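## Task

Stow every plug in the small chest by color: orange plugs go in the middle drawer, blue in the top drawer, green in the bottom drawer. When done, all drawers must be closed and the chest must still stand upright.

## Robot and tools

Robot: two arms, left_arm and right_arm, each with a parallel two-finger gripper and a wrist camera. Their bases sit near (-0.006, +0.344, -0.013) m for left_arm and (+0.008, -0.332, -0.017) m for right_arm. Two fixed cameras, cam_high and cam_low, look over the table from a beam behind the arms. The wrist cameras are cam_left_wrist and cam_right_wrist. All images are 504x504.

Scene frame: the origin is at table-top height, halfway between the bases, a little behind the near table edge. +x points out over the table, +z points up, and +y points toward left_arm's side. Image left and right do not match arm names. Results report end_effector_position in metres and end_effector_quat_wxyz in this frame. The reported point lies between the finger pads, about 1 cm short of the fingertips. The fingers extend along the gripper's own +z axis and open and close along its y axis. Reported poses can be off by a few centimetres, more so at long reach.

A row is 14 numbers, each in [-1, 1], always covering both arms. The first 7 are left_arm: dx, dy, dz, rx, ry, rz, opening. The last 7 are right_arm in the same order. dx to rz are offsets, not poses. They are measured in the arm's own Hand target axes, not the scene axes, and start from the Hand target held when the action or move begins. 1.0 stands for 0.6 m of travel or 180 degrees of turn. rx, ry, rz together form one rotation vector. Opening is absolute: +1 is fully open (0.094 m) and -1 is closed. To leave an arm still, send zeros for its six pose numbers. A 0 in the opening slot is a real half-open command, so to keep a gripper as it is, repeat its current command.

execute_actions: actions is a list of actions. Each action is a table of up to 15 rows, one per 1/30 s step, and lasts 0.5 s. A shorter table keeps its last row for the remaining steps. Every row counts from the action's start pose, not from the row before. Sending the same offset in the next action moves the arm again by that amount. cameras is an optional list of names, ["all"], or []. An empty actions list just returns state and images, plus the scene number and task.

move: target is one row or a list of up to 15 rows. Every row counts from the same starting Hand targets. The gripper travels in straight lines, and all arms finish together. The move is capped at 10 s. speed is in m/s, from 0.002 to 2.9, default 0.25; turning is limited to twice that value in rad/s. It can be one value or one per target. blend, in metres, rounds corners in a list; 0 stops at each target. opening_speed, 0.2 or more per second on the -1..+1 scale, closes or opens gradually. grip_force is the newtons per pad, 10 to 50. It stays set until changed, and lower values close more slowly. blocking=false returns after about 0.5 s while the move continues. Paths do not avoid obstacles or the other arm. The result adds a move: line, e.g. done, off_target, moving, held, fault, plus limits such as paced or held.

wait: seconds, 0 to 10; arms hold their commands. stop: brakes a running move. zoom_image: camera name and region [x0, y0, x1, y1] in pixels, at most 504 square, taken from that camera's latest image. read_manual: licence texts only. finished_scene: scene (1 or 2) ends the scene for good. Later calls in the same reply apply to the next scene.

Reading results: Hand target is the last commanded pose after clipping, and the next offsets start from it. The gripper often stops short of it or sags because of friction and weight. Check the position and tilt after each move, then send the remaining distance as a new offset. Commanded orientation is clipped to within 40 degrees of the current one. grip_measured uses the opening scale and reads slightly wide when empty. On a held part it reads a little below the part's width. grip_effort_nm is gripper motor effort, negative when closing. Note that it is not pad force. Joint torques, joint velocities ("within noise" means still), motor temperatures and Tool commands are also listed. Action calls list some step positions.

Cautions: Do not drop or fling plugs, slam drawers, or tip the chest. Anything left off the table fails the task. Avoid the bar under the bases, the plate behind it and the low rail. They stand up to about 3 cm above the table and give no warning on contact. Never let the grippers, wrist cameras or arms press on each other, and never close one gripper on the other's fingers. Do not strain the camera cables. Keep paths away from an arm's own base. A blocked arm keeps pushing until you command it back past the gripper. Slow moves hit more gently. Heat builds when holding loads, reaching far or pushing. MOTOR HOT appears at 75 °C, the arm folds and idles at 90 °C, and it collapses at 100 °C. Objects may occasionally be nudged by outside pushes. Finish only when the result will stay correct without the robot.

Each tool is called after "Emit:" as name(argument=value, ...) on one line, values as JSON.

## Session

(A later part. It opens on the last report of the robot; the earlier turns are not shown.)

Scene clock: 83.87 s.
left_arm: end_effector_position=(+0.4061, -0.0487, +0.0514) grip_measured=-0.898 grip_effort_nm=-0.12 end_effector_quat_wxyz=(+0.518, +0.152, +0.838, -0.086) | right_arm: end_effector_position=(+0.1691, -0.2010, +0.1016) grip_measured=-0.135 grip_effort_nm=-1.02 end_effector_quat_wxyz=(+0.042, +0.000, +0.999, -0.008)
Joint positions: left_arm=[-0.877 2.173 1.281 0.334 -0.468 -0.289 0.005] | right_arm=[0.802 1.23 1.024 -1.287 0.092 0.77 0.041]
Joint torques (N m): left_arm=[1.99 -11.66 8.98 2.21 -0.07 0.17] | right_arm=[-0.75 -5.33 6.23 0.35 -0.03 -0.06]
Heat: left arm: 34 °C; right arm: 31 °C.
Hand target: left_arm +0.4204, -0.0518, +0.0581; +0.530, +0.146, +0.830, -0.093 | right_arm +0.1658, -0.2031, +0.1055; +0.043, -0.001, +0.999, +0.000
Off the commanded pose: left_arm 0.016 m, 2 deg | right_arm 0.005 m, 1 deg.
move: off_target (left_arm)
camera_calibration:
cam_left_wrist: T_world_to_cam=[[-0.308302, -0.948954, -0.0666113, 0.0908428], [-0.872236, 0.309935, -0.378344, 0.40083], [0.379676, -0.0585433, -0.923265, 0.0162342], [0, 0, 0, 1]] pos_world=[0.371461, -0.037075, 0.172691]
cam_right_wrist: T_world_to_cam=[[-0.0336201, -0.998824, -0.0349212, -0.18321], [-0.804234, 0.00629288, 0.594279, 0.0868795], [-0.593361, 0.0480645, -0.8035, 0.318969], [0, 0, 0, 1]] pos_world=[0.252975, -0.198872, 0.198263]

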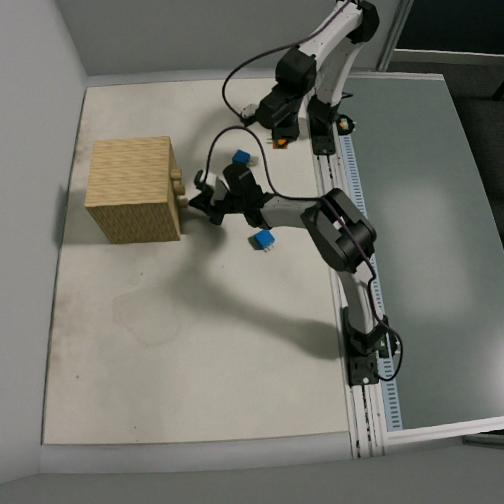

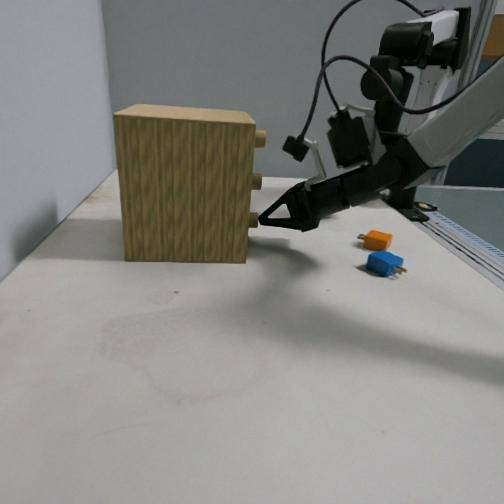

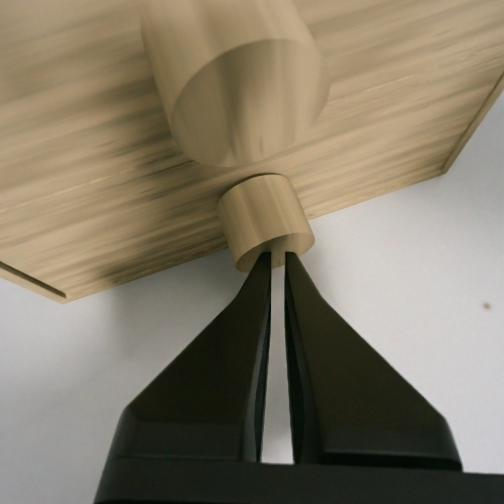

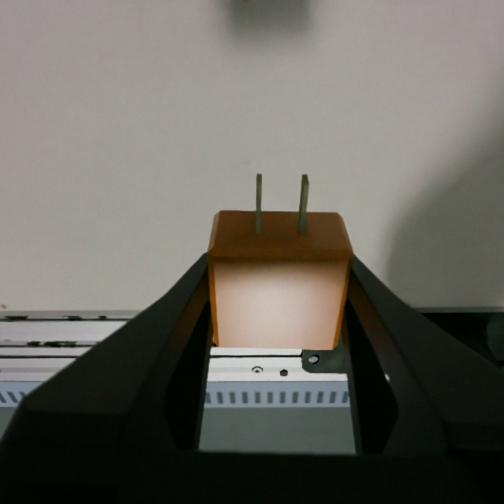

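Emit:
move(target=[[0.046,-0.04,-0.099,0,0,0,-0.9,0,0,0,0,0,0,-0.35],[-0.0585,-0.0445,-0.1465,0,0,0,0.3,0,0,0,0,0,0,-0.35]], cameras=["cam_left_wrist","cam_low"], speed=0.2, blend=[0.02,0])

Emit:
zoom_image(camera="cam_low", region=[100, 90, 350, 290])

Scene clock: 87.50 s.
left_arm: end_effector_position=(+0.3442, -0.0530, +0.0926) grip_measured=+0.298 grip_effort_nm=0.14 end_effector_quat_wxyz=(+0.503, +0.173, +0.844, -0.074) | right_arm: end_effector_position=(+0.1691, -0.2010, +0.1016) grip_measured=-0.135 grip_effort_nm=-1.02 end_effector_quat_wxyz=(+0.042, +0.000, +0.999, -0.008)
Joint positions: left_arm=[-0.993 1.975 1.221 0.119 -0.548 -0.342 0.061] | right_arm=[0.802 1.23 1.024 -1.287 0.092 0.77 0.041]
Joint torques (N m): left_arm=[0.77 -16.73 7.98 2.07 -0.35 -0.15] | right_arm=[-0.75 -5.34 6.23 0.35 -0.03 -0.06]
Motor temperatures (°C): left_arm=[18 35 29 27 19 21 21] | right_arm=[19 27 30 23 16 21 21]
Heat: left arm: 35 °C; right arm: 30 °C.
Hand target: left_arm +0.3503, -0.0548, +0.1270; +0.530, +0.146, +0.830, -0.093 | right_arm +0.1658, -0.2031, +0.1055; +0.043, -0.001, +0.999, +0.000
Off the commanded pose: left_arm 0.035 m, 5 deg | right_arm 0.005 m, 1 deg.
move: off_target (left_arm); target 2's new opening was sent with left_arm's hand 0.035 m and 5 deg from that target
camera_calibration:
cam_left_wrist: T_world_to_cam=[[-0.332552, -0.937426, -0.103155, 0.0828176], [-0.873474, 0.347401, -0.341109, 0.36279], [0.3556, -0.0233335, -0.934347, 0.0887713], [0, 0, 0, 1]] pos_world=[0.312862, -0.0463266, 0.215237]
Images, in order (width x height): cam_low 504x504, cam_left_wrist 504x504.

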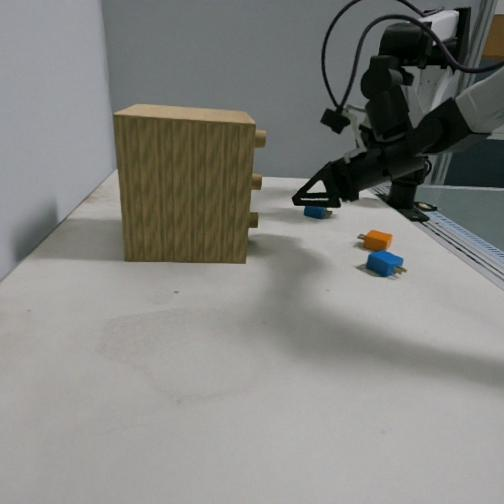

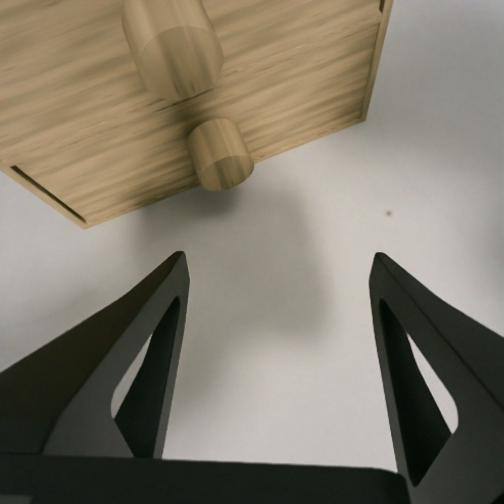

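Scaled by 2.016 from the camera's 504x504 image, which has a finer 720x720 frame.

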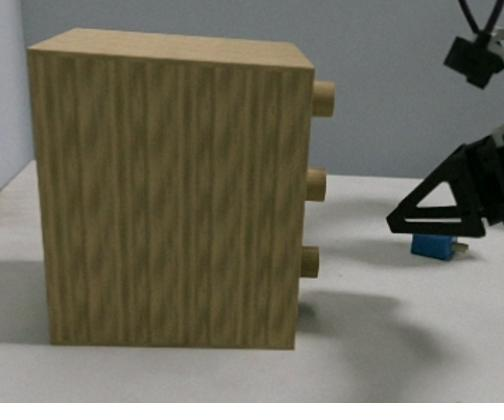

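Emit:
move(target=[[-0.024,0,-0.0113,0,0,0,0.3,0,0,0,0,0,0,-0.35]], cameras=[])

Scene clock: 89.43 s.
left_arm: end_effector_position=(+0.3428, -0.0510, +0.0961) grip_measured=+0.298 grip_effort_nm=0.14 end_effector_quat_wxyz=(+0.495, +0.177, +0.848, -0.066) | right_arm: end_effector_position=(+0.1691, -0.2010, +0.1016) grip_measured=-0.135 grip_effort_nm=-1.03 end_effector_quat_wxyz=(+0.042, +0.000, +0.999, -0.008)
Joint positions: left_arm=[-0.993 1.964 1.241 0.063 -0.548 -0.342 0.061] | right_arm=[0.802 1.23 1.024 -1.287 0.092 0.77 0.041]
Joint torques (N m): left_arm=[0.95 -18.3 8.98 2.02 -0.35 -0.12] | right_arm=[-0.76 -5.31 6.23 0.35 -0.03 -0.06]
Heat: left arm: 36 °C; right arm: 30 °C.
Hand target: left_arm +0.3502, -0.0548, +0.1428; +0.530, +0.146, +0.830, -0.092 | right_arm +0.1658, -0.2031, +0.1055; +0.043, -0.001, +0.999, +0.000
Off the commanded pose: left_arm 0.048 m, 7 deg | right_arm 0.005 m, 1 deg.
move: off_target (left_arm)
No camera images: "cameras" was empty.

Emit:
move(target=[[-0.040,0.029,0.058,0,0,0,0.3,0,0,0,0,0,0,-0.35]], cameras=["cam_left_wrist"])

Scene clock: 91.07 s.
left_arm: end_effector_position=(+0.3886, -0.0465, +0.1456) grip_measured=+0.298 grip_effort_nm=0.14 end_effector_quat_wxyz=(+0.523, +0.145, +0.835, -0.087) | right_arm: end_effector_position=(+0.1691, -0.2010, +0.1016) grip_measured=-0.135 grip_effort_nm=-1.02 end_effector_quat_wxyz=(+0.042, +0.000, +0.999, -0.008)
Joint positions: left_arm=[-0.901 1.964 1.372 0.039 -0.5 -0.309 0.061] | right_arm=[0.802 1.23 1.024 -1.287 0.092 0.77 0.041]
Joint torques (N m): left_arm=[0.87 -10.77 9.18 2.13 -0.04 0.08] | right_arm=[-0.75 -5.34 6.24 0.35 -0.03 -0.06]
Heat: left arm: 36 °C; right arm: 30 °C.
Hand target: left_arm +0.3953, -0.0526, +0.1499; +0.530, +0.146, +0.830, -0.092 | right_arm +0.1658, -0.2031, +0.1055; +0.043, -0.001, +0.999, +0.000
Off the commanded pose: left_arm 0.010 m, 1 deg | right_arm 0.005 m, 1 deg.
move: done
camera_calibration:
cam_left_wrist: T_world_to_cam=[[-0.297315, -0.952915, -0.0596305, 0.0882581], [-0.871446, 0.296354, -0.390841, 0.421493], [0.39011, -0.0642383, -0.918525, 0.105067], [0, 0, 0, 1]] pos_world=[0.352561, -0.0340593, 0.266506]
Images, in order (width x height): cam_left_wrist 504x504.

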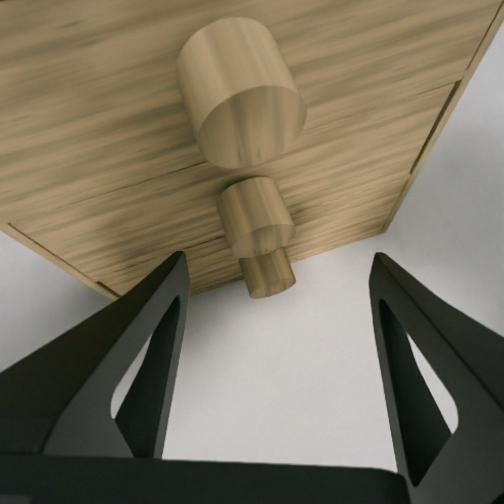

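Emit:
move(target=[[0.026,0.0155,0.086,0,0,0,0.3,0,0,0,0,0,0,-0.35],[0.026,0.0155,0.086,0,0,0,-0.6,0,0,0,0,0,0,-0.35]], cameras=["cam_left_wrist","cam_low"], speed=0.12, opening_speed=1.5)

Scene clock: 93.43 s.
left_arm: end_effector_position=(+0.4248, -0.0507, +0.1041) grip_measured=-0.409 grip_effort_nm=-1.02 end_effector_quat_wxyz=(+0.514, +0.152, +0.840, -0.080) | right_arm: end_effector_position=(+0.1691, -0.2010, +0.1016) grip_measured=-0.135 grip_effort_nm=-1.02 end_effector_quat_wxyz=(+0.042, +0.000, +0.999, -0.008)
Joint positions: left_arm=[-0.845 2.118 1.442 0.112 -0.447 -0.272 0.028] | right_arm=[0.802 1.23 1.024 -1.287 0.092 0.77 0.041]
Joint torques (N m): left_arm=[1.31 -12.18 9.46 2.42 -0.09 0.09] | right_arm=[-0.73 -5.33 6.26 0.35 -0.03 -0.06]
Heat: left arm: 37 °C; right arm: 30 °C.
Hand target: left_arm +0.4363, -0.0575, +0.1142; +0.530, +0.146, +0.830, -0.093 | right_arm +0.1658, -0.2031, +0.1055; +0.043, -0.001, +0.999, +0.000
Off the commanded pose: left_arm 0.017 m, 3 deg | right_arm 0.005 m, 1 deg.
move: off_target (left_arm); target 2's new opening was sent with left_arm's hand 0.023 m and 4 deg from that target
camera_calibration:
cam_left_wrist: T_world_to_cam=[[-0.303249, -0.949871, -0.0760605, 0.0969408], [-0.876802, 0.309396, -0.368094, 0.438684], [0.373174, -0.044934, -0.926672, 0.0615388], [0, 0, 0, 1]] pos_world=[0.391072, -0.0408808, 0.225877]
Images, in order (width x height): cam_low 504x504, cam_left_wrist 504x504.

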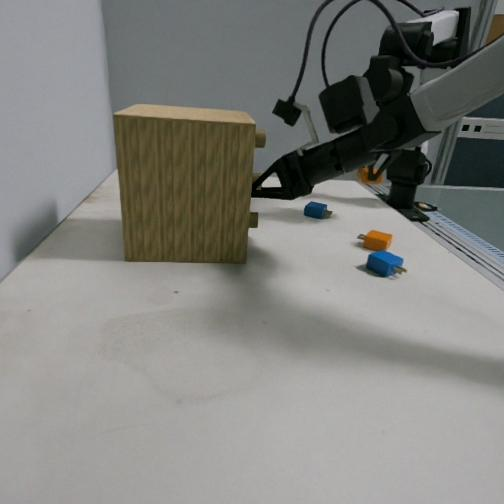

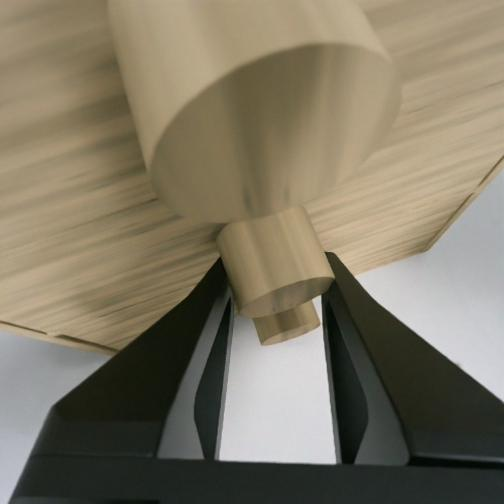

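Emit:
move(target=[[0.063,-0.054,-0.135,0,0,0,-0.6,0,0,0,0,0,0,-0.35]], cameras=["cam_left_wrist","cam_low","cam_high"], speed=0.12)

Scene clock: 95.47 s.
left_arm: end_effector_position=(+0.3503, -0.0545, +0.0987) grip_measured=-0.409 grip_effort_nm=-1.02 end_effector_quat_wxyz=(+0.529, +0.146, +0.833, -0.074) | right_arm: end_effector_position=(+0.1691, -0.2010, +0.1016) grip_measured=-0.135 grip_effort_nm=-1.02 end_effector_quat_wxyz=(+0.042, +0.000, +0.999, -0.008)
Joint positions: left_arm=[-1.001 1.995 1.221 0.187 -0.607 -0.355 0.028] | right_arm=[0.802 1.23 1.024 -1.287 0.092 0.77 0.041]
Joint torques (N m): left_arm=[-0.58 -17.11 5.59 1.74 -0.11 -0.13] | right_arm=[-0.75 -5.33 6.24 0.35 -0.03 -0.06]
Heat: left arm: 37 °C; right arm: 30 °C.
Hand target: left_arm +0.3413, -0.0575, +0.1139; +0.530, +0.146, +0.830, -0.092 | right_arm +0.1658, -0.2031, +0.1055; +0.043, -0.001, +0.999, +0.000
Off the commanded pose: left_arm 0.018 m, 2 deg | right_arm 0.005 m, 1 deg.
move: off_target (left_arm)
camera_calibration:
cam_left_wrist: T_world_to_cam=[[-0.284952, -0.954833, -0.0842412, 0.0645067], [-0.868866, 0.294409, -0.397988, 0.371789], [0.404814, -0.040213, -0.913515, 0.0720282], [0, 0, 0, 1]] pos_world=[0.312258, -0.0449685, 0.2192]
Images, in order (width x height): cam_high 504x504, cam_low 504x504, cam_left_wrist 504x504.

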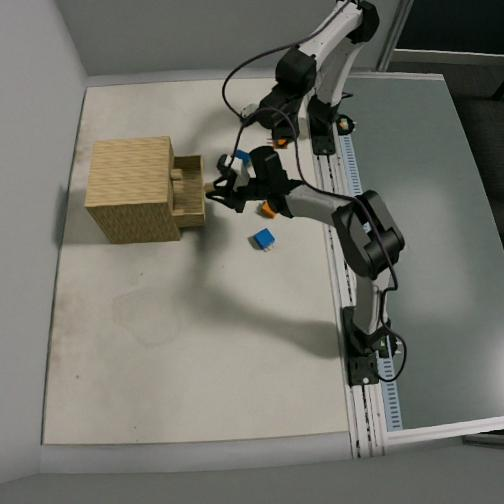

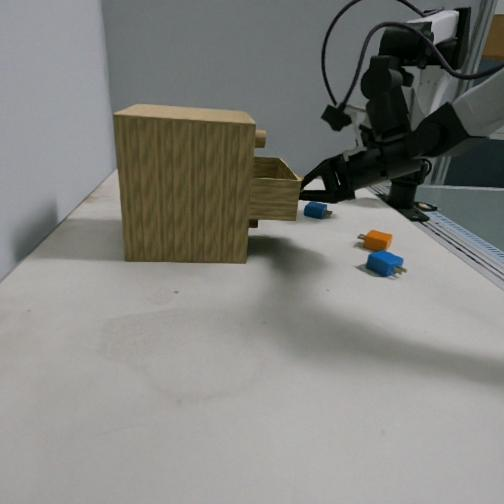

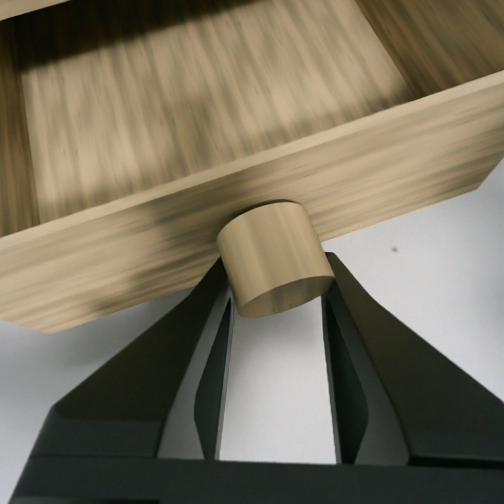

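Emit:
move(target=[[0.010,-0.0085,-0.0213,0,0,0,-0.6,0,0,0,0,0,0,-0.35],[0.010,-0.0085,-0.0213,0,0,0,0.6,0,0,0,0,0,0,-0.35],[0.05,-0.043,-0.1065,0,0,0,0.6,0,0,0,0,0,0,-0.35],[0.1395,0.093,-0.205,0.121,0.322,0.171,0.6,-0.4055,0.177,-0.1227,-0.139,-0.22,-0.279,-0.35]], cameras=["all"], speed=[0.12,0.2,0.2,0.3], blend=[0,0,0.01,0])

Scene clock: 104.53 s.
left_arm: end_effector_position=(+0.2165, +0.0494, +0.0877) grip_measured=+0.598 grip_effort_nm=0.14 end_effector_quat_wxyz=(+0.037, +0.467, +0.883, -0.014) | right_arm: end_effector_position=(+0.3901, -0.1033, +0.1833) grip_measured=-0.135 grip_effort_nm=-1.03 end_effector_quat_wxyz=(+0.334, -0.416, +0.826, +0.183)
Joint positions: left_arm=[-0.879 1.883 1.564 -1.182 0.033 0.072 0.075] | right_arm=[0.427 1.59 1.4 -0.654 -0.383 -0.4 0.041]
Joint torques (N m): left_arm=[1.21 -9.28 8.58 0.48 0.2 0.13] | right_arm=[-0.68 -6.13 10.99 1.73 -0.34 -0.09]
Motor temperatures (°C): left_arm=[18 41 30 27 19 21 21] | right_arm=[19 26 30 23 16 21 21]
Heat: left arm: 41 °C; right arm: 30 °C.
Hand target: left_arm +0.2221, +0.0448, +0.0899; +0.038, +0.468, +0.882, -0.021 | right_arm +0.4018, -0.0968, +0.1998; +0.360, -0.421, +0.811, +0.188
Off the commanded pose: left_arm 0.008 m, 1 deg | right_arm 0.021 m, 4 deg.
move: off_target (right_arm); target 2's new opening was sent with left_arm's hand 0.019 m and 2 deg from that target
camera_calibration:
cam_left_wrist: T_world_to_cam=[[-0.838751, -0.540257, -0.0679576, 0.2226], [-0.468444, 0.652309, 0.595864, 0.0290823], [-0.277591, 0.531616, -0.800205, 0.22988], [0, 0, 0, 1]] pos_world=[0.264142, -0.0209177, 0.181749]
cam_right_wrist: T_world_to_cam=[[0.811075, -0.578912, -0.0837803, -0.352527], [-0.584017, -0.809497, -0.060323, 0.165353], [-0.0328982, 0.0978556, -0.994657, 0.33261], [0, 0, 0, 1]] pos_world=[0.393437, -0.102777, 0.311272]

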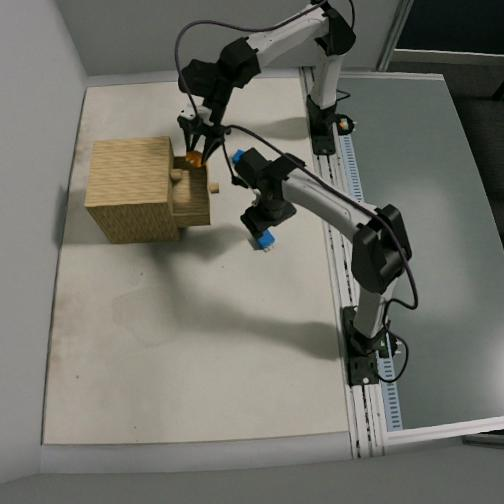

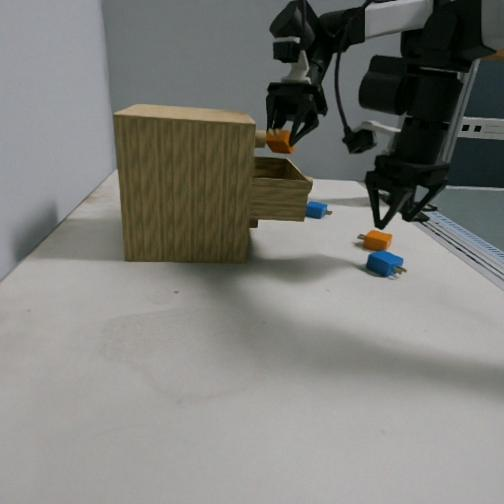

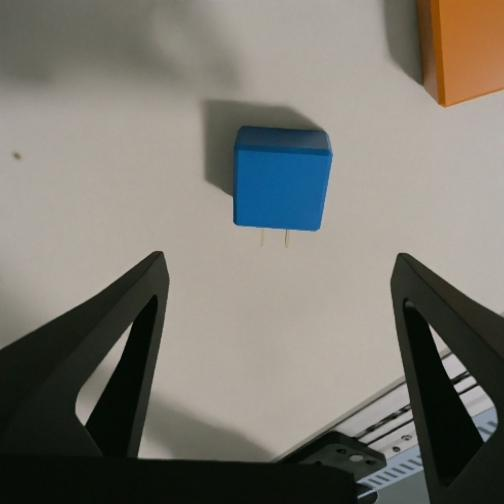

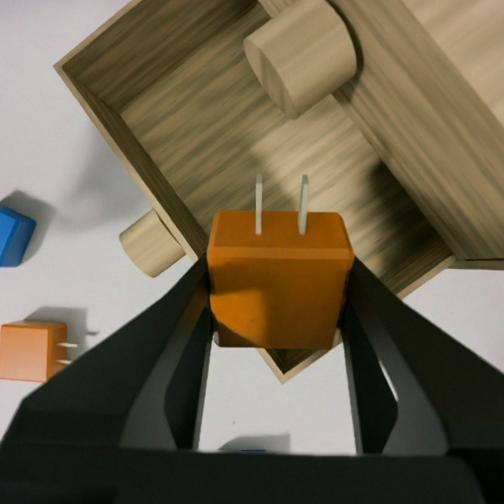

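Emit:
move(target=[[0.0087,-0.001,0.1147,0,0,0,0.6,0.074,-0.0157,0.095,0,0,0,-0.35],[0.0087,-0.001,0.1147,0,0,0,-0.35,0.074,-0.0157,0.095,0,0,0,0],[-0.008,-0.001,-0.09,0,0,0,-0.35,0.074,-0.0157,-0.105,0,0,0,0]], cameras=["all"], speed=0.15, opening_speed=1.5)

Scene clock: 109.93 s.
left_arm: end_effector_position=(+0.2169, +0.0463, +0.1256) grip_measured=-0.160 grip_effort_nm=-1.02 end_effector_quat_wxyz=(+0.016, +0.468, +0.883, -0.006) | right_arm: end_effector_position=(+0.3647, -0.1656, +0.1829) grip_measured=-0.002 grip_effort_nm=0.10 end_effector_quat_wxyz=(+0.331, -0.415, +0.826, +0.190)
Joint positions: left_arm=[-0.879 1.941 1.795 -1.4 0.034 0.076 0.039] | right_arm=[0.252 1.446 1.27 -0.738 -0.506 -0.544 0.047]
Joint torques (N m): left_arm=[1.72 -14.45 8.36 0.39 0.11 0.16] | right_arm=[-0.73 -8.69 10.32 1.3 -0.39 -0.08]
Heat: left arm: 41 °C; right arm: 30 °C.
Hand target: left_arm +0.2217, +0.0445, +0.1442; +0.038, +0.468, +0.882, -0.022 | right_arm +0.3656, -0.1647, +0.2090; +0.361, -0.421, +0.811, +0.188
Off the commanded pose: left_arm 0.019 m, 3 deg | right_arm 0.026 m, 4 deg.
move: off_target (left_arm, right_arm); target 2's new opening was sent with right_arm's hand 0.012 m and 1 deg from that target
camera_calibration:
cam_left_wrist: T_world_to_cam=[[-0.842031, -0.535799, -0.0624778, 0.223698], [-0.449254, 0.63244, 0.631024, 0.00105663], [-0.298588, 0.55941, -0.773244, 0.261873], [0, 0, 0, 1]] pos_world=[0.267028, -0.0273054, 0.215801]
cam_right_wrist: T_world_to_cam=[[0.811708, -0.575803, -0.0978859, -0.365191], [-0.582405, -0.810578, -0.0613875, 0.0994655], [-0.043997, 0.106838, -0.993303, 0.342803], [0, 0, 0, 1]] pos_world=[0.36944, -0.166278, 0.310866]

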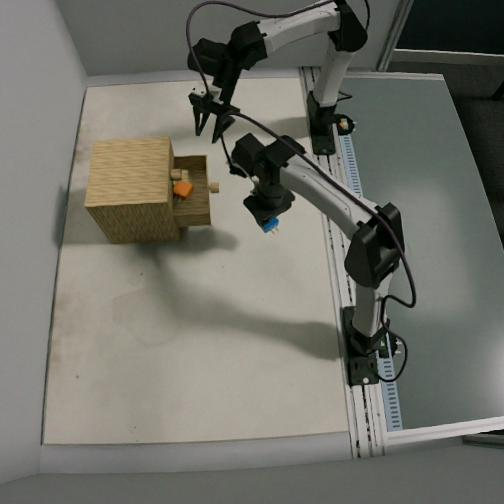

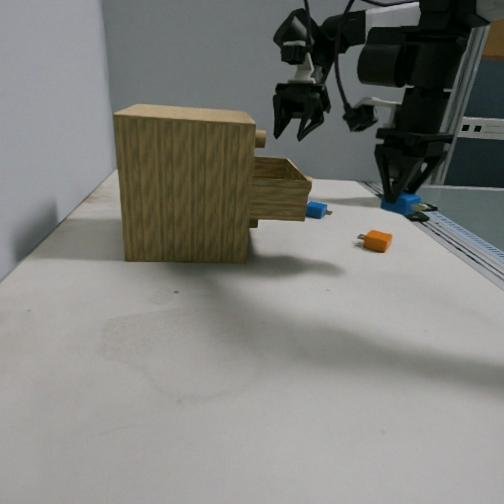

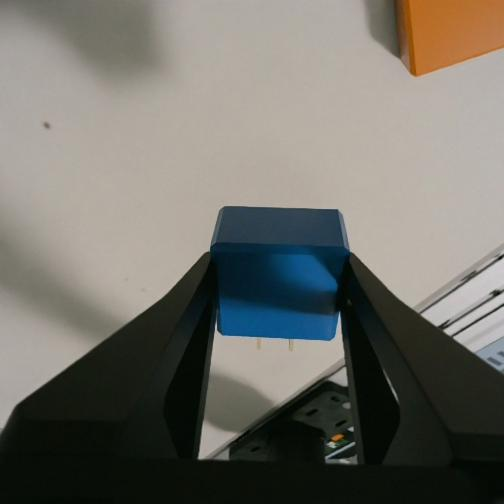

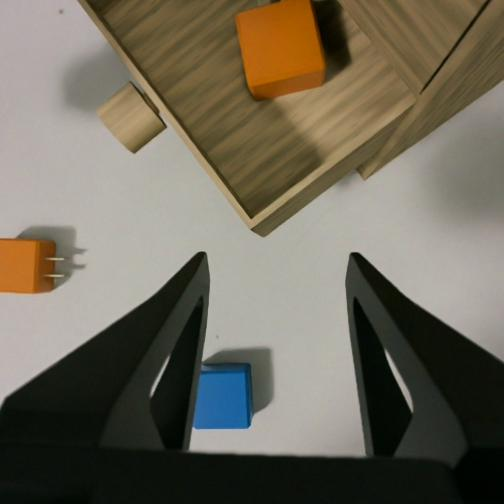

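Emit:
move(target=[0.193,0.13,-0.017,0,0,0,-0.35,0.128,0.333,0.1415,0.2176,0.1915,0.4357,0.6], cameras=["cam_right_wrist","cam_high"], speed=0.4)

Scene clock: 115.57 s.
left_arm: end_effector_position=(+0.2198, +0.1855, +0.1334) grip_measured=-0.160 grip_effort_nm=-1.02 end_effector_quat_wxyz=(+0.013, +0.466, +0.885, -0.012) | right_arm: end_effector_position=(+0.2096, -0.0463, +0.0927) grip_measured=+0.598 grip_effort_nm=0.10 end_effector_quat_wxyz=(+0.046, +0.266, +0.963, -0.014)
Joint positions: left_arm=[-0.541 1.589 1.394 -1.369 0.054 0.409 0.039] | right_arm=[1.058 1.835 1.579 -1.295 0.125 1.567 0.075]
Joint torques (N m): left_arm=[1.31 -11.85 5.93 0.53 0.21 0.14] | right_arm=[0.16 -6.87 9.07 0.16 0.02 0.09]
Heat: left arm: 41 °C; right arm: 31 °C.
Hand target: left_arm +0.2212, +0.1845, +0.1440; +0.038, +0.468, +0.883, -0.022 | right_arm +0.2086, -0.0404, +0.0953; +0.042, +0.267, +0.963, -0.012
Off the commanded pose: left_arm 0.011 m, 3 deg | right_arm 0.007 m, 1 deg.
move: off_target (left_arm)
camera_calibration:
cam_right_wrist: T_world_to_cam=[[-0.539693, -0.84051, -0.0476831, 0.0868943], [-0.697638, 0.414814, 0.58415, 0.121353], [-0.471204, 0.348527, -0.810244, 0.31732], [0, 0, 0, 1]] pos_world=[0.281079, -0.0878982, 0.190362]
Images, in order (width x height): cam_high 504x504, cam_right_wrist 504x504.

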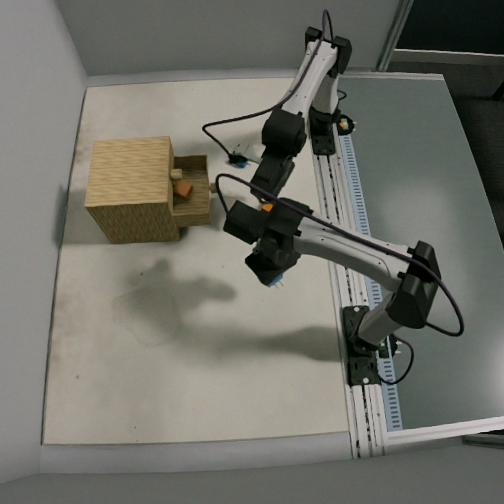

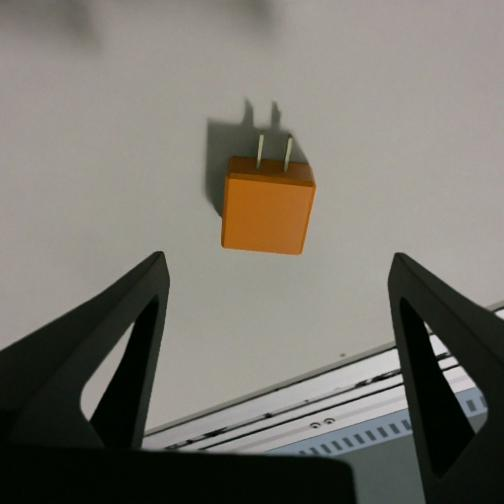

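Emit:
move(target=[[0,0,0,0,0,0,-0.35,0.0367,0.0087,0.1255,0,0,0,0.6],[0,0,0,0,0,0,-0.35,0.0367,0.0087,0.1255,0,0,0,-0.35],[0,0,0,0,0,0,-0.35,0.013,0.0087,-0.13,0,0,0,-0.35],[0,0,0,0,0,0,-0.35,-0.285,0.217,-0.161,-0.2176,-0.1915,-0.4357,-0.35]], cameras=["cam_right_wrist","cam_high"], speed=[0.15,0.15,0.2,0.4], blend=[0,0,0.05,0], opening_speed=1.5)

Scene clock: 123.17 s.
left_arm: end_effector_position=(+0.2198, +0.1855, +0.1334) grip_measured=-0.160 grip_effort_nm=-1.02 end_effector_quat_wxyz=(+0.013, +0.466, +0.885, -0.012) | right_arm: end_effector_position=(+0.4061, -0.0190, +0.1955) grip_measured=-0.132 grip_effort_nm=-1.02 end_effector_quat_wxyz=(+0.340, -0.418, +0.823, +0.180)
Joint positions: left_arm=[-0.541 1.589 1.394 -1.369 0.054 0.409 0.039] | right_arm=[0.619 1.782 1.652 -0.656 -0.245 -0.26 0.041]
Joint torques (N m): left_arm=[1.25 -11.75 5.75 0.53 0.18 0.14] | right_arm=[-0.68 -7.88 9.76 1.84 -0.28 -0.08]
Heat: left arm: 41 °C; right arm: 31 °C.
Hand target: left_arm +0.2212, +0.1845, +0.1440; +0.038, +0.468, +0.882, -0.022 | right_arm +0.4145, -0.0121, +0.2065; +0.361, -0.421, +0.811, +0.188
Off the commanded pose: left_arm 0.011 m, 3 deg | right_arm 0.015 m, 3 deg.
move: off_target (left_arm, right_arm)
camera_calibration:
cam_right_wrist: T_world_to_cam=[[0.812953, -0.578056, -0.0704255, -0.319122], [-0.582076, -0.810206, -0.0689511, 0.244491], [-0.0172016, 0.0970469, -0.995131, 0.330707], [0, 0, 0, 1]] pos_world=[0.407432, -0.0184761, 0.323481]
Images, in order (width x height): cam_high 504x504, cam_right_wrist 504x504.

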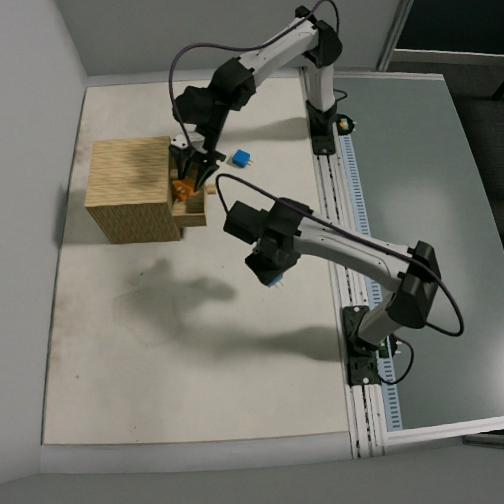

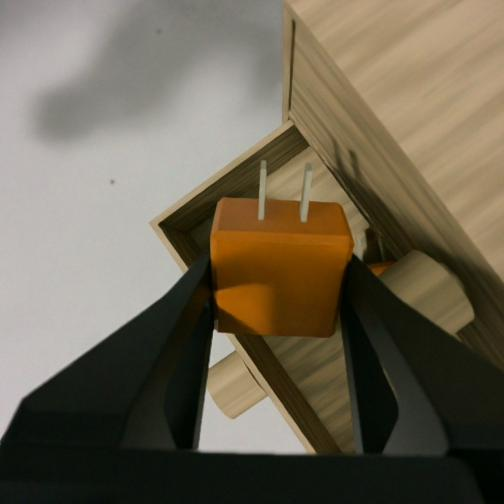

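Emit:
move(target=[[0,0,0,0,0,0,-0.35,-0.018,0.011,0.02,0,0,0,-0.35],[0,0,0,0,0,0,-0.35,0.081,0.011,0.109,0,0,0,-0.35],[0,0,0,0,0,0,-0.35,0.081,0.011,0.109,0,0,0,0],[0,0,0,0,0,0,-0.35,0.081,0.011,-0.09,0,0,0,0]], cameras=["all"], speed=0.15, opening_speed=1.5)

Scene clock: 130.03 s.
left_arm: end_effector_position=(+0.2198, +0.1855, +0.1334) grip_measured=-0.160 grip_effort_nm=-1.02 end_effector_quat_wxyz=(+0.013, +0.466, +0.885, -0.012) | right_arm: end_effector_position=(+0.3712, -0.0667, +0.1906) grip_measured=-0.002 grip_effort_nm=0.10 end_effector_quat_wxyz=(+0.345, -0.418, +0.821, +0.182)
Joint positions: left_arm=[-0.541 1.589 1.394 -1.369 0.054 0.409 0.039] | right_arm=[0.554 1.565 1.38 -0.603 -0.295 -0.305 0.047]
Joint torques (N m): left_arm=[1.24 -11.75 5.83 0.54 0.18 0.16] | right_arm=[-0.61 -9.83 7.86 1.54 -0.28 -0.08]
Heat: left arm: 40 °C; right arm: 31 °C.
Hand target: left_arm +0.2212, +0.1845, +0.1440; +0.038, +0.468, +0.882, -0.022 | right_arm +0.3674, -0.0678, +0.2065; +0.361, -0.421, +0.811, +0.188
Off the commanded pose: left_arm 0.011 m, 3 deg | right_arm 0.016 m, 2 deg.
move: off_target (left_arm, right_arm); target 3's new opening was sent with right_arm's hand 0.022 m and 2 deg from that target
camera_calibration:
cam_left_wrist: T_world_to_cam=[[-0.839862, -0.54077, -0.0468996, 0.299553], [-0.444427, 0.635474, 0.631393, -0.0923582], [-0.311635, 0.551127, -0.774043, 0.195396], [0, 0, 0, 1]] pos_world=[0.271429, 0.112992, 0.223609]
cam_right_wrist: T_world_to_cam=[[0.813964, -0.576677, -0.070047, -0.318952], [-0.580829, -0.809981, -0.0810392, 0.187038], [-0.0100034, 0.106648, -0.994246, 0.327653], [0, 0, 0, 1]] pos_world=[0.37153, -0.0673784, 0.318584]

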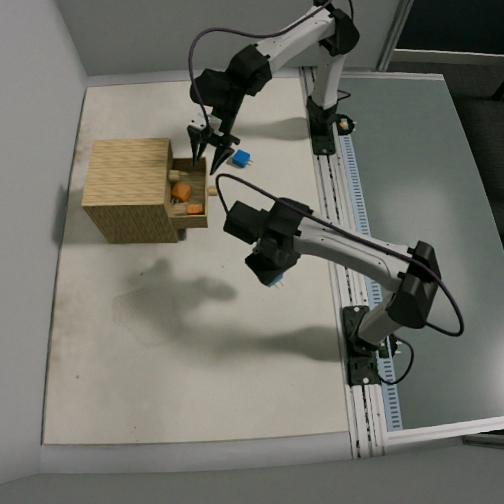

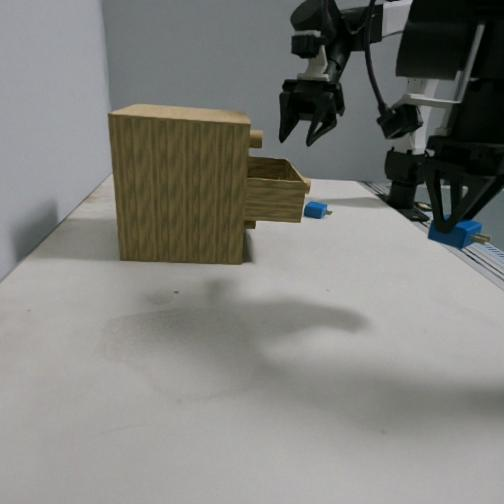

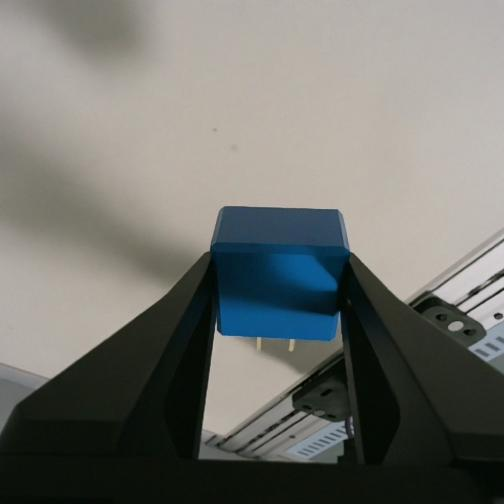

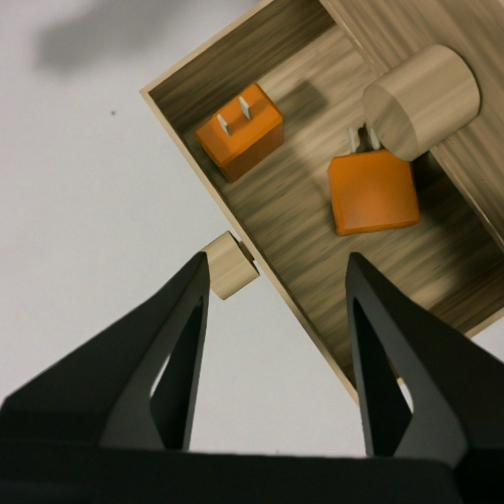

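Emit:
move(target=[0,0,0,0,0,0,-0.35,-0.077,0.049,0.139,0,0.139,0,-0.9], cameras=["cam_right_wrist","cam_low"])

Scene clock: 142.70 s.
left_arm: end_effector_position=(+0.2198, +0.1855, +0.1334) grip_measured=-0.160 grip_effort_nm=-1.02 end_effector_quat_wxyz=(+0.013, +0.466, +0.885, -0.012) | right_arm: end_effector_position=(+0.3954, +0.0226, +0.1861) grip_measured=-0.898 grip_effort_nm=-0.09 end_effector_quat_wxyz=(+0.178, -0.453, +0.868, +0.096)
Joint positions: left_arm=[-0.541 1.589 1.394 -1.369 0.054 0.409 0.039] | right_arm=[0.752 2.402 2.808 -1.551 -0.081 -0.228 0.005]
Joint torques (N m): left_arm=[1.36 -11.75 6.01 0.58 0.15 0.19] | right_arm=[0.08 -10.25 8.53 0.99 0.04 0.08]
Heat: left arm: 40 °C; right arm: 32 °C.
Hand target: left_arm +0.2212, +0.1845, +0.1440; +0.038, +0.468, +0.882, -0.022 | right_arm +0.3966, +0.0251, +0.1848; +0.176, -0.452, +0.870, +0.092
Off the commanded pose: left_arm 0.011 m, 3 deg | right_arm 0.003 m, 1 deg.
move: off_target (left_arm)
camera_calibration:
cam_right_wrist: T_world_to_cam=[[0.810695, -0.581988, -0.0637454, -0.287226], [-0.538928, -0.784356, 0.307152, 0.183653], [-0.228758, -0.214652, -0.949523, 0.399346], [0, 0, 0, 1]] pos_world=[0.423182, 0.0626074, 0.30447]
Images, in order (width x height): cam_low 504x504, cam_right_wrist 504x504.

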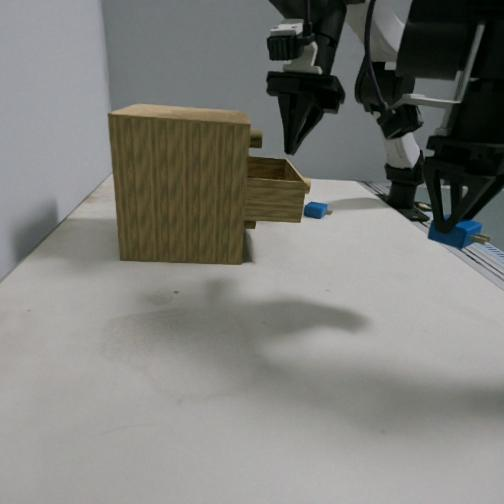

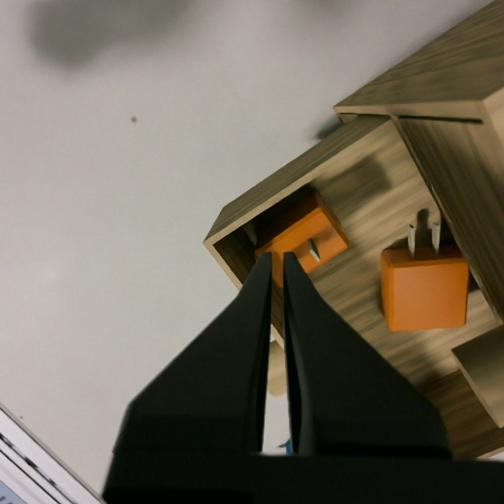

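Emit:
move(target=[[0,0,0,0,0,0,-0.35,0.0275,0,0.0805,0,0,0,-0.9],[0,0,0,0,0,0,-0.35,0.08,-0.036,0.071,0,0,0,-0.9],[0,0,0,0,0,0,-0.35,0.044,-0.0335,-0.0187,0,0,0,-0.9]], cameras=["cam_right_wrist","cam_high"], speed=[0.12,0.06,0.15])

Scene clock: 147.70 s.
left_arm: end_effector_position=(+0.2198, +0.1855, +0.1334) grip_measured=-0.160 grip_effort_nm=-1.02 end_effector_quat_wxyz=(+0.013, +0.466, +0.885, -0.012) | right_arm: end_effector_position=(+0.3940, -0.0118, +0.1819) grip_measured=-0.899 grip_effort_nm=-0.05 end_effector_quat_wxyz=(+0.172, -0.454, +0.869, +0.091)
Joint positions: left_arm=[-0.541 1.589 1.394 -1.369 0.054 0.409 0.039] | right_arm=[0.696 2.175 2.385 -1.375 -0.097 -0.282 0.005]
Joint torques (N m): left_arm=[1.32 -11.79 5.91 0.57 0.2 0.17] | right_arm=[-0.39 -9.8 9.25 0.97 -0.07 0.05]
Motor temperatures (°C): left_arm=[18 40 28 23 19 21 22] | right_arm=[19 31 32 24 16 20 21]
Heat: left arm: 40 °C; right arm: 32 °C.
Hand target: left_arm +0.2212, +0.1845, +0.1440; +0.038, +0.468, +0.882, -0.022 | right_arm +0.3967, -0.0099, +0.1848; +0.176, -0.452, +0.870, +0.092
Off the commanded pose: left_arm 0.011 m, 3 deg | right_arm 0.004 m, 1 deg.
move: off_target (left_arm)
camera_calibration:
cam_right_wrist: T_world_to_cam=[[0.810515, -0.582657, -0.0597969, -0.307036], [-0.536792, -0.779779, 0.322179, 0.153705], [-0.234348, -0.229033, -0.944788, 0.388814], [0, 0, 0, 1]] pos_world=[0.422483, 0.0300101, 0.299466]
Images, in order (width x height): cam_high 504x504, cam_right_wrist 504x504.

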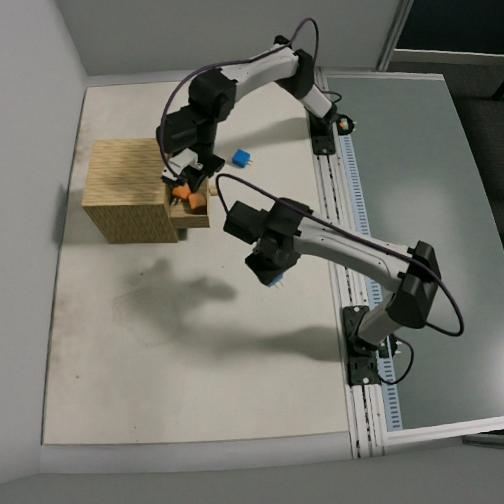

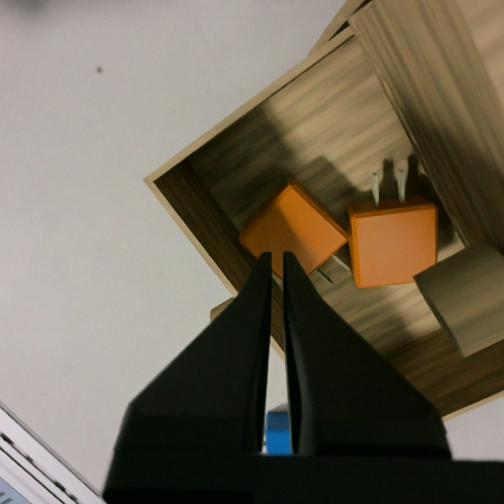

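Emit:
move(target=[[0,0,0,0,0,0,-0.35,0.129,0.089,-0.091,0.06,-0.074,0.061,-0.9],[0,0,0,0,0,0,-0.35,0.173,0.106,0.035,0.177,-0.222,0.184,-0.9]], cameras=["cam_right_wrist","cam_low"], blend=[0.03,0], speed=0.3)

Scene clock: 152.47 s.
left_arm: end_effector_position=(+0.2198, +0.1855, +0.1334) grip_measured=-0.160 grip_effort_nm=-1.02 end_effector_quat_wxyz=(+0.013, +0.466, +0.885, -0.012) | right_arm: end_effector_position=(+0.2946, -0.0470, +0.1272) grip_measured=-0.899 grip_effort_nm=-0.05 end_effector_quat_wxyz=(+0.531, -0.077, +0.842, +0.047)
Joint positions: left_arm=[-0.541 1.589 1.394 -1.369 0.054 0.409 0.039] | right_arm=[1.149 1.483 0.801 0.046 0.835 0.495 0.005]
Joint torques (N m): left_arm=[1.26 -11.67 5.85 0.53 0.19 0.14] | right_arm=[0.2 -4.49 6.65 1.74 0.34 0.07]
Heat: left arm: 40 °C; right arm: 32 °C.
Hand target: left_arm +0.2212, +0.1845, +0.1440; +0.038, +0.468, +0.882, -0.022 | right_arm +0.2943, -0.0449, +0.1250; +0.535, -0.073, +0.840, +0.048
Off the commanded pose: left_arm 0.011 m, 3 deg | right_arm 0.003 m, 1 deg.
move: off_target (left_arm)
camera_calibration:
cam_right_wrist: T_world_to_cam=[[0.205725, -0.977307, -0.0504716, -0.0918681], [-0.903611, -0.169905, -0.393217, 0.318264], [0.375719, 0.126501, -0.918059, 0.139363], [0, 0, 0, 1]] pos_world=[0.254125, -0.0533386, 0.248454]
Images, in order (width x height): cam_low 504x504, cam_right_wrist 504x504.

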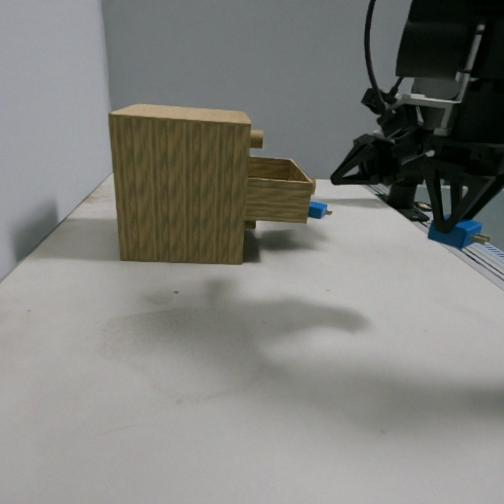

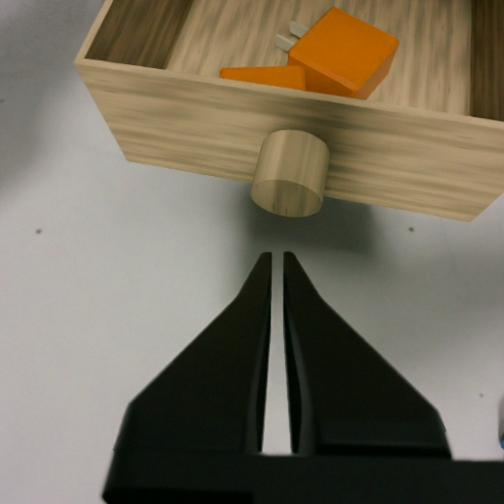

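Emit:
move(target=[[0,0,0,0,0,0,-0.35,0.0193,-0.006,0.045,0,0,0,-0.9],[0,0,0,0,0,0,-0.35,-0.0625,-0.04,0.2207,0,0,0,-0.9]], cameras=["cam_right_wrist","cam_low","cam_high"], blend=[0.01,0], speed=[0.15,0.08])

Emit:
zoom_image(camera="cam_low", region=[100, 90, 350, 290])

Scene clock: 156.60 s.
left_arm: end_effector_position=(+0.2198, +0.1855, +0.1334) grip_measured=-0.160 grip_effort_nm=-1.02 end_effector_quat_wxyz=(+0.013, +0.466, +0.885, -0.012) | right_arm: end_effector_position=(+0.4242, -0.0677, +0.0915) grip_measured=-0.899 grip_effort_nm=-0.04 end_effector_quat_wxyz=(+0.523, -0.063, +0.850, +0.011)
Joint positions: left_arm=[-0.541 1.589 1.394 -1.369 0.054 0.409 0.039] | right_arm=[0.803 1.799 0.991 0.27 0.606 0.276 0.005]
Joint torques (N m): left_arm=[1.25 -11.74 5.98 0.53 0.21 0.14] | right_arm=[0.24 -6.68 10.41 2.07 -0.36 -0.11]
Heat: left arm: 40 °C; right arm: 32 °C.
Hand target: left_arm +0.2212, +0.1845, +0.1440; +0.038, +0.468, +0.882, -0.022 | right_arm +0.4324, -0.0450, +0.1032; +0.536, -0.073, +0.840, +0.048
Off the commanded pose: left_arm 0.011 m, 3 deg | right_arm 0.027 m, 5 deg.
move: off_target (left_arm, right_arm)
camera_calibration:
cam_right_wrist: T_world_to_cam=[[0.143091, -0.989681, -0.00755192, -0.118734], [-0.91987, -0.130175, -0.369991, 0.425246], [0.365189, 0.0598893, -0.929005, 0.061496], [0, 0, 0, 1]] pos_world=[0.385703, -0.0658351, 0.21357]
Images, in order (width x height): cam_high 504x504, cam_low 504x504, cam_right_wrist 504x504.

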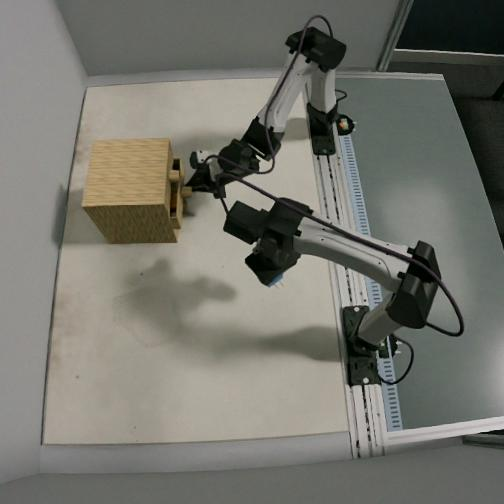

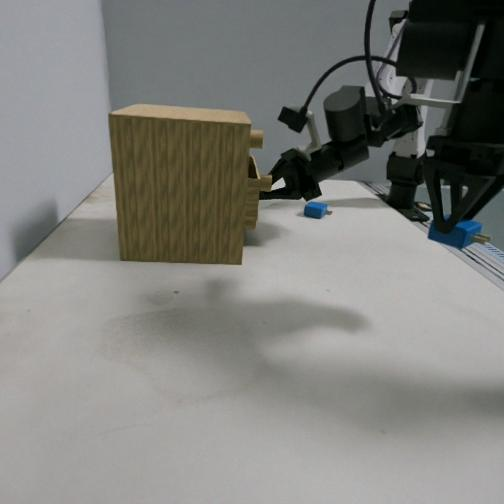

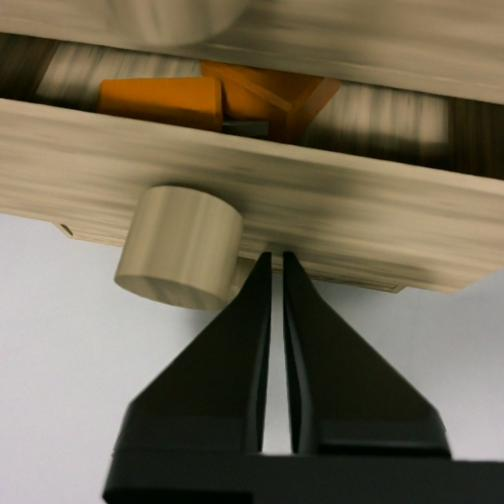

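Scaled by 2.016 from the camera's 504x504 image, which has a finer 720x720 frame.

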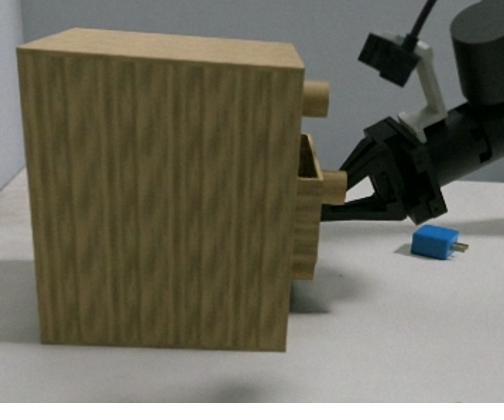

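Emit:
move(target=[[0,0,0,0,0,0,-0.35,0.0425,0.02,-0.107,0,0,0,-0.9],[0,0,0,0,0,0,-0.35,0.0425,0.02,-0.107,0,0,0,0.3],[0,0,0,0,0,0,-0.35,-0.027,-0.004,0.043,0,0,0,0.3]], cameras=["cam_right_wrist","cam_low"], speed=[0.2,0.1,0.1])

Emit:
zoom_image(camera="cam_low", region=[100, 90, 350, 290])

Scene clock: 160.97 s.
left_arm: end_effector_position=(+0.2198, +0.1855, +0.1334) grip_measured=-0.160 grip_effort_nm=-1.02 end_effector_quat_wxyz=(+0.013, +0.466, +0.885, -0.012) | right_arm: end_effector_position=(+0.4475, -0.0523, +0.0977) grip_measured=+0.298 grip_effort_nm=0.09 end_effector_quat_wxyz=(+0.523, -0.074, +0.849, +0.025)
Joint positions: left_arm=[-0.541 1.589 1.394 -1.369 0.054 0.409 0.039] | right_arm=[0.777 1.864 1.102 0.248 0.55 0.248 0.061]
Joint torques (N m): left_arm=[1.26 -11.66 5.85 0.54 0.19 0.16] | right_arm=[-1.65 -6.74 10.92 2.06 -0.27 -0.09]
Heat: left arm: 39 °C; right arm: 32 °C.
Hand target: left_arm +0.2212, +0.1845, +0.1440; +0.038, +0.468, +0.882, -0.022 | right_arm +0.4625, -0.0420, +0.1072; +0.536, -0.073, +0.840, +0.048
Off the commanded pose: left_arm 0.011 m, 3 deg | right_arm 0.020 m, 3 deg.
move: off_target (left_arm, right_arm); target 2's new opening was sent with right_arm's hand 0.018 m and 3 deg from that target
camera_calibration:
cam_right_wrist: T_world_to_cam=[[0.176431, -0.984108, -0.0200729, -0.120139], [-0.914997, -0.156456, -0.371889, 0.44765], [0.362838, 0.0839795, -0.92806, 0.0600181], [0, 0, 0, 1]] pos_world=[0.409018, -0.0532327, 0.219765]
Images, in order (width x height): cam_low 504x504, cam_right_wrist 504x504.

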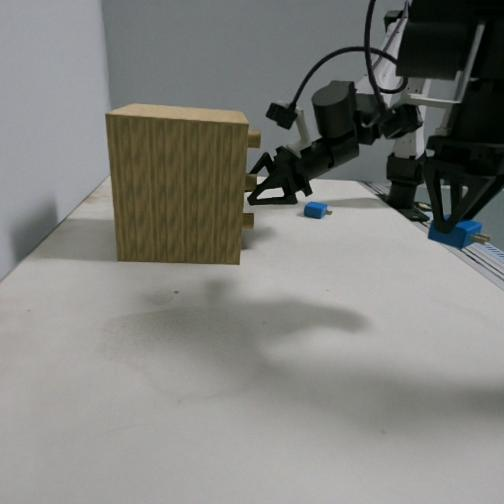

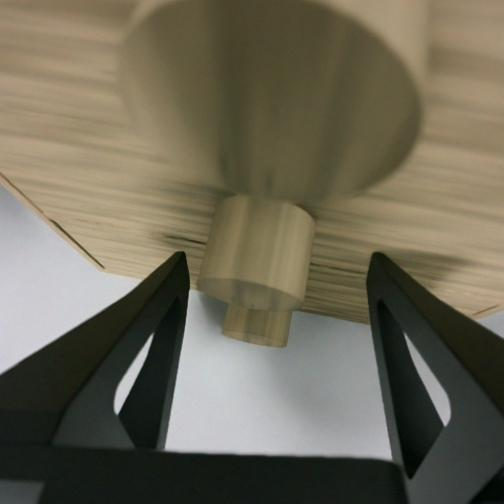

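Scaled by 2.016 from the camera's 504x504 image, which has a finer 720x720 frame.

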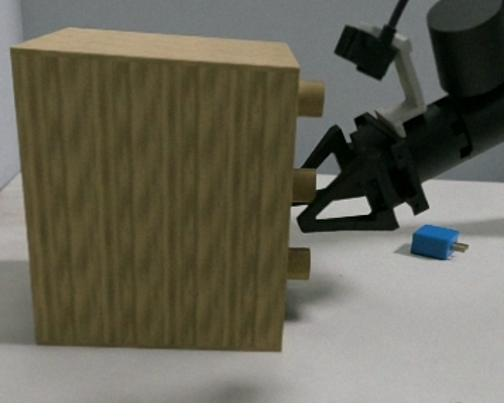

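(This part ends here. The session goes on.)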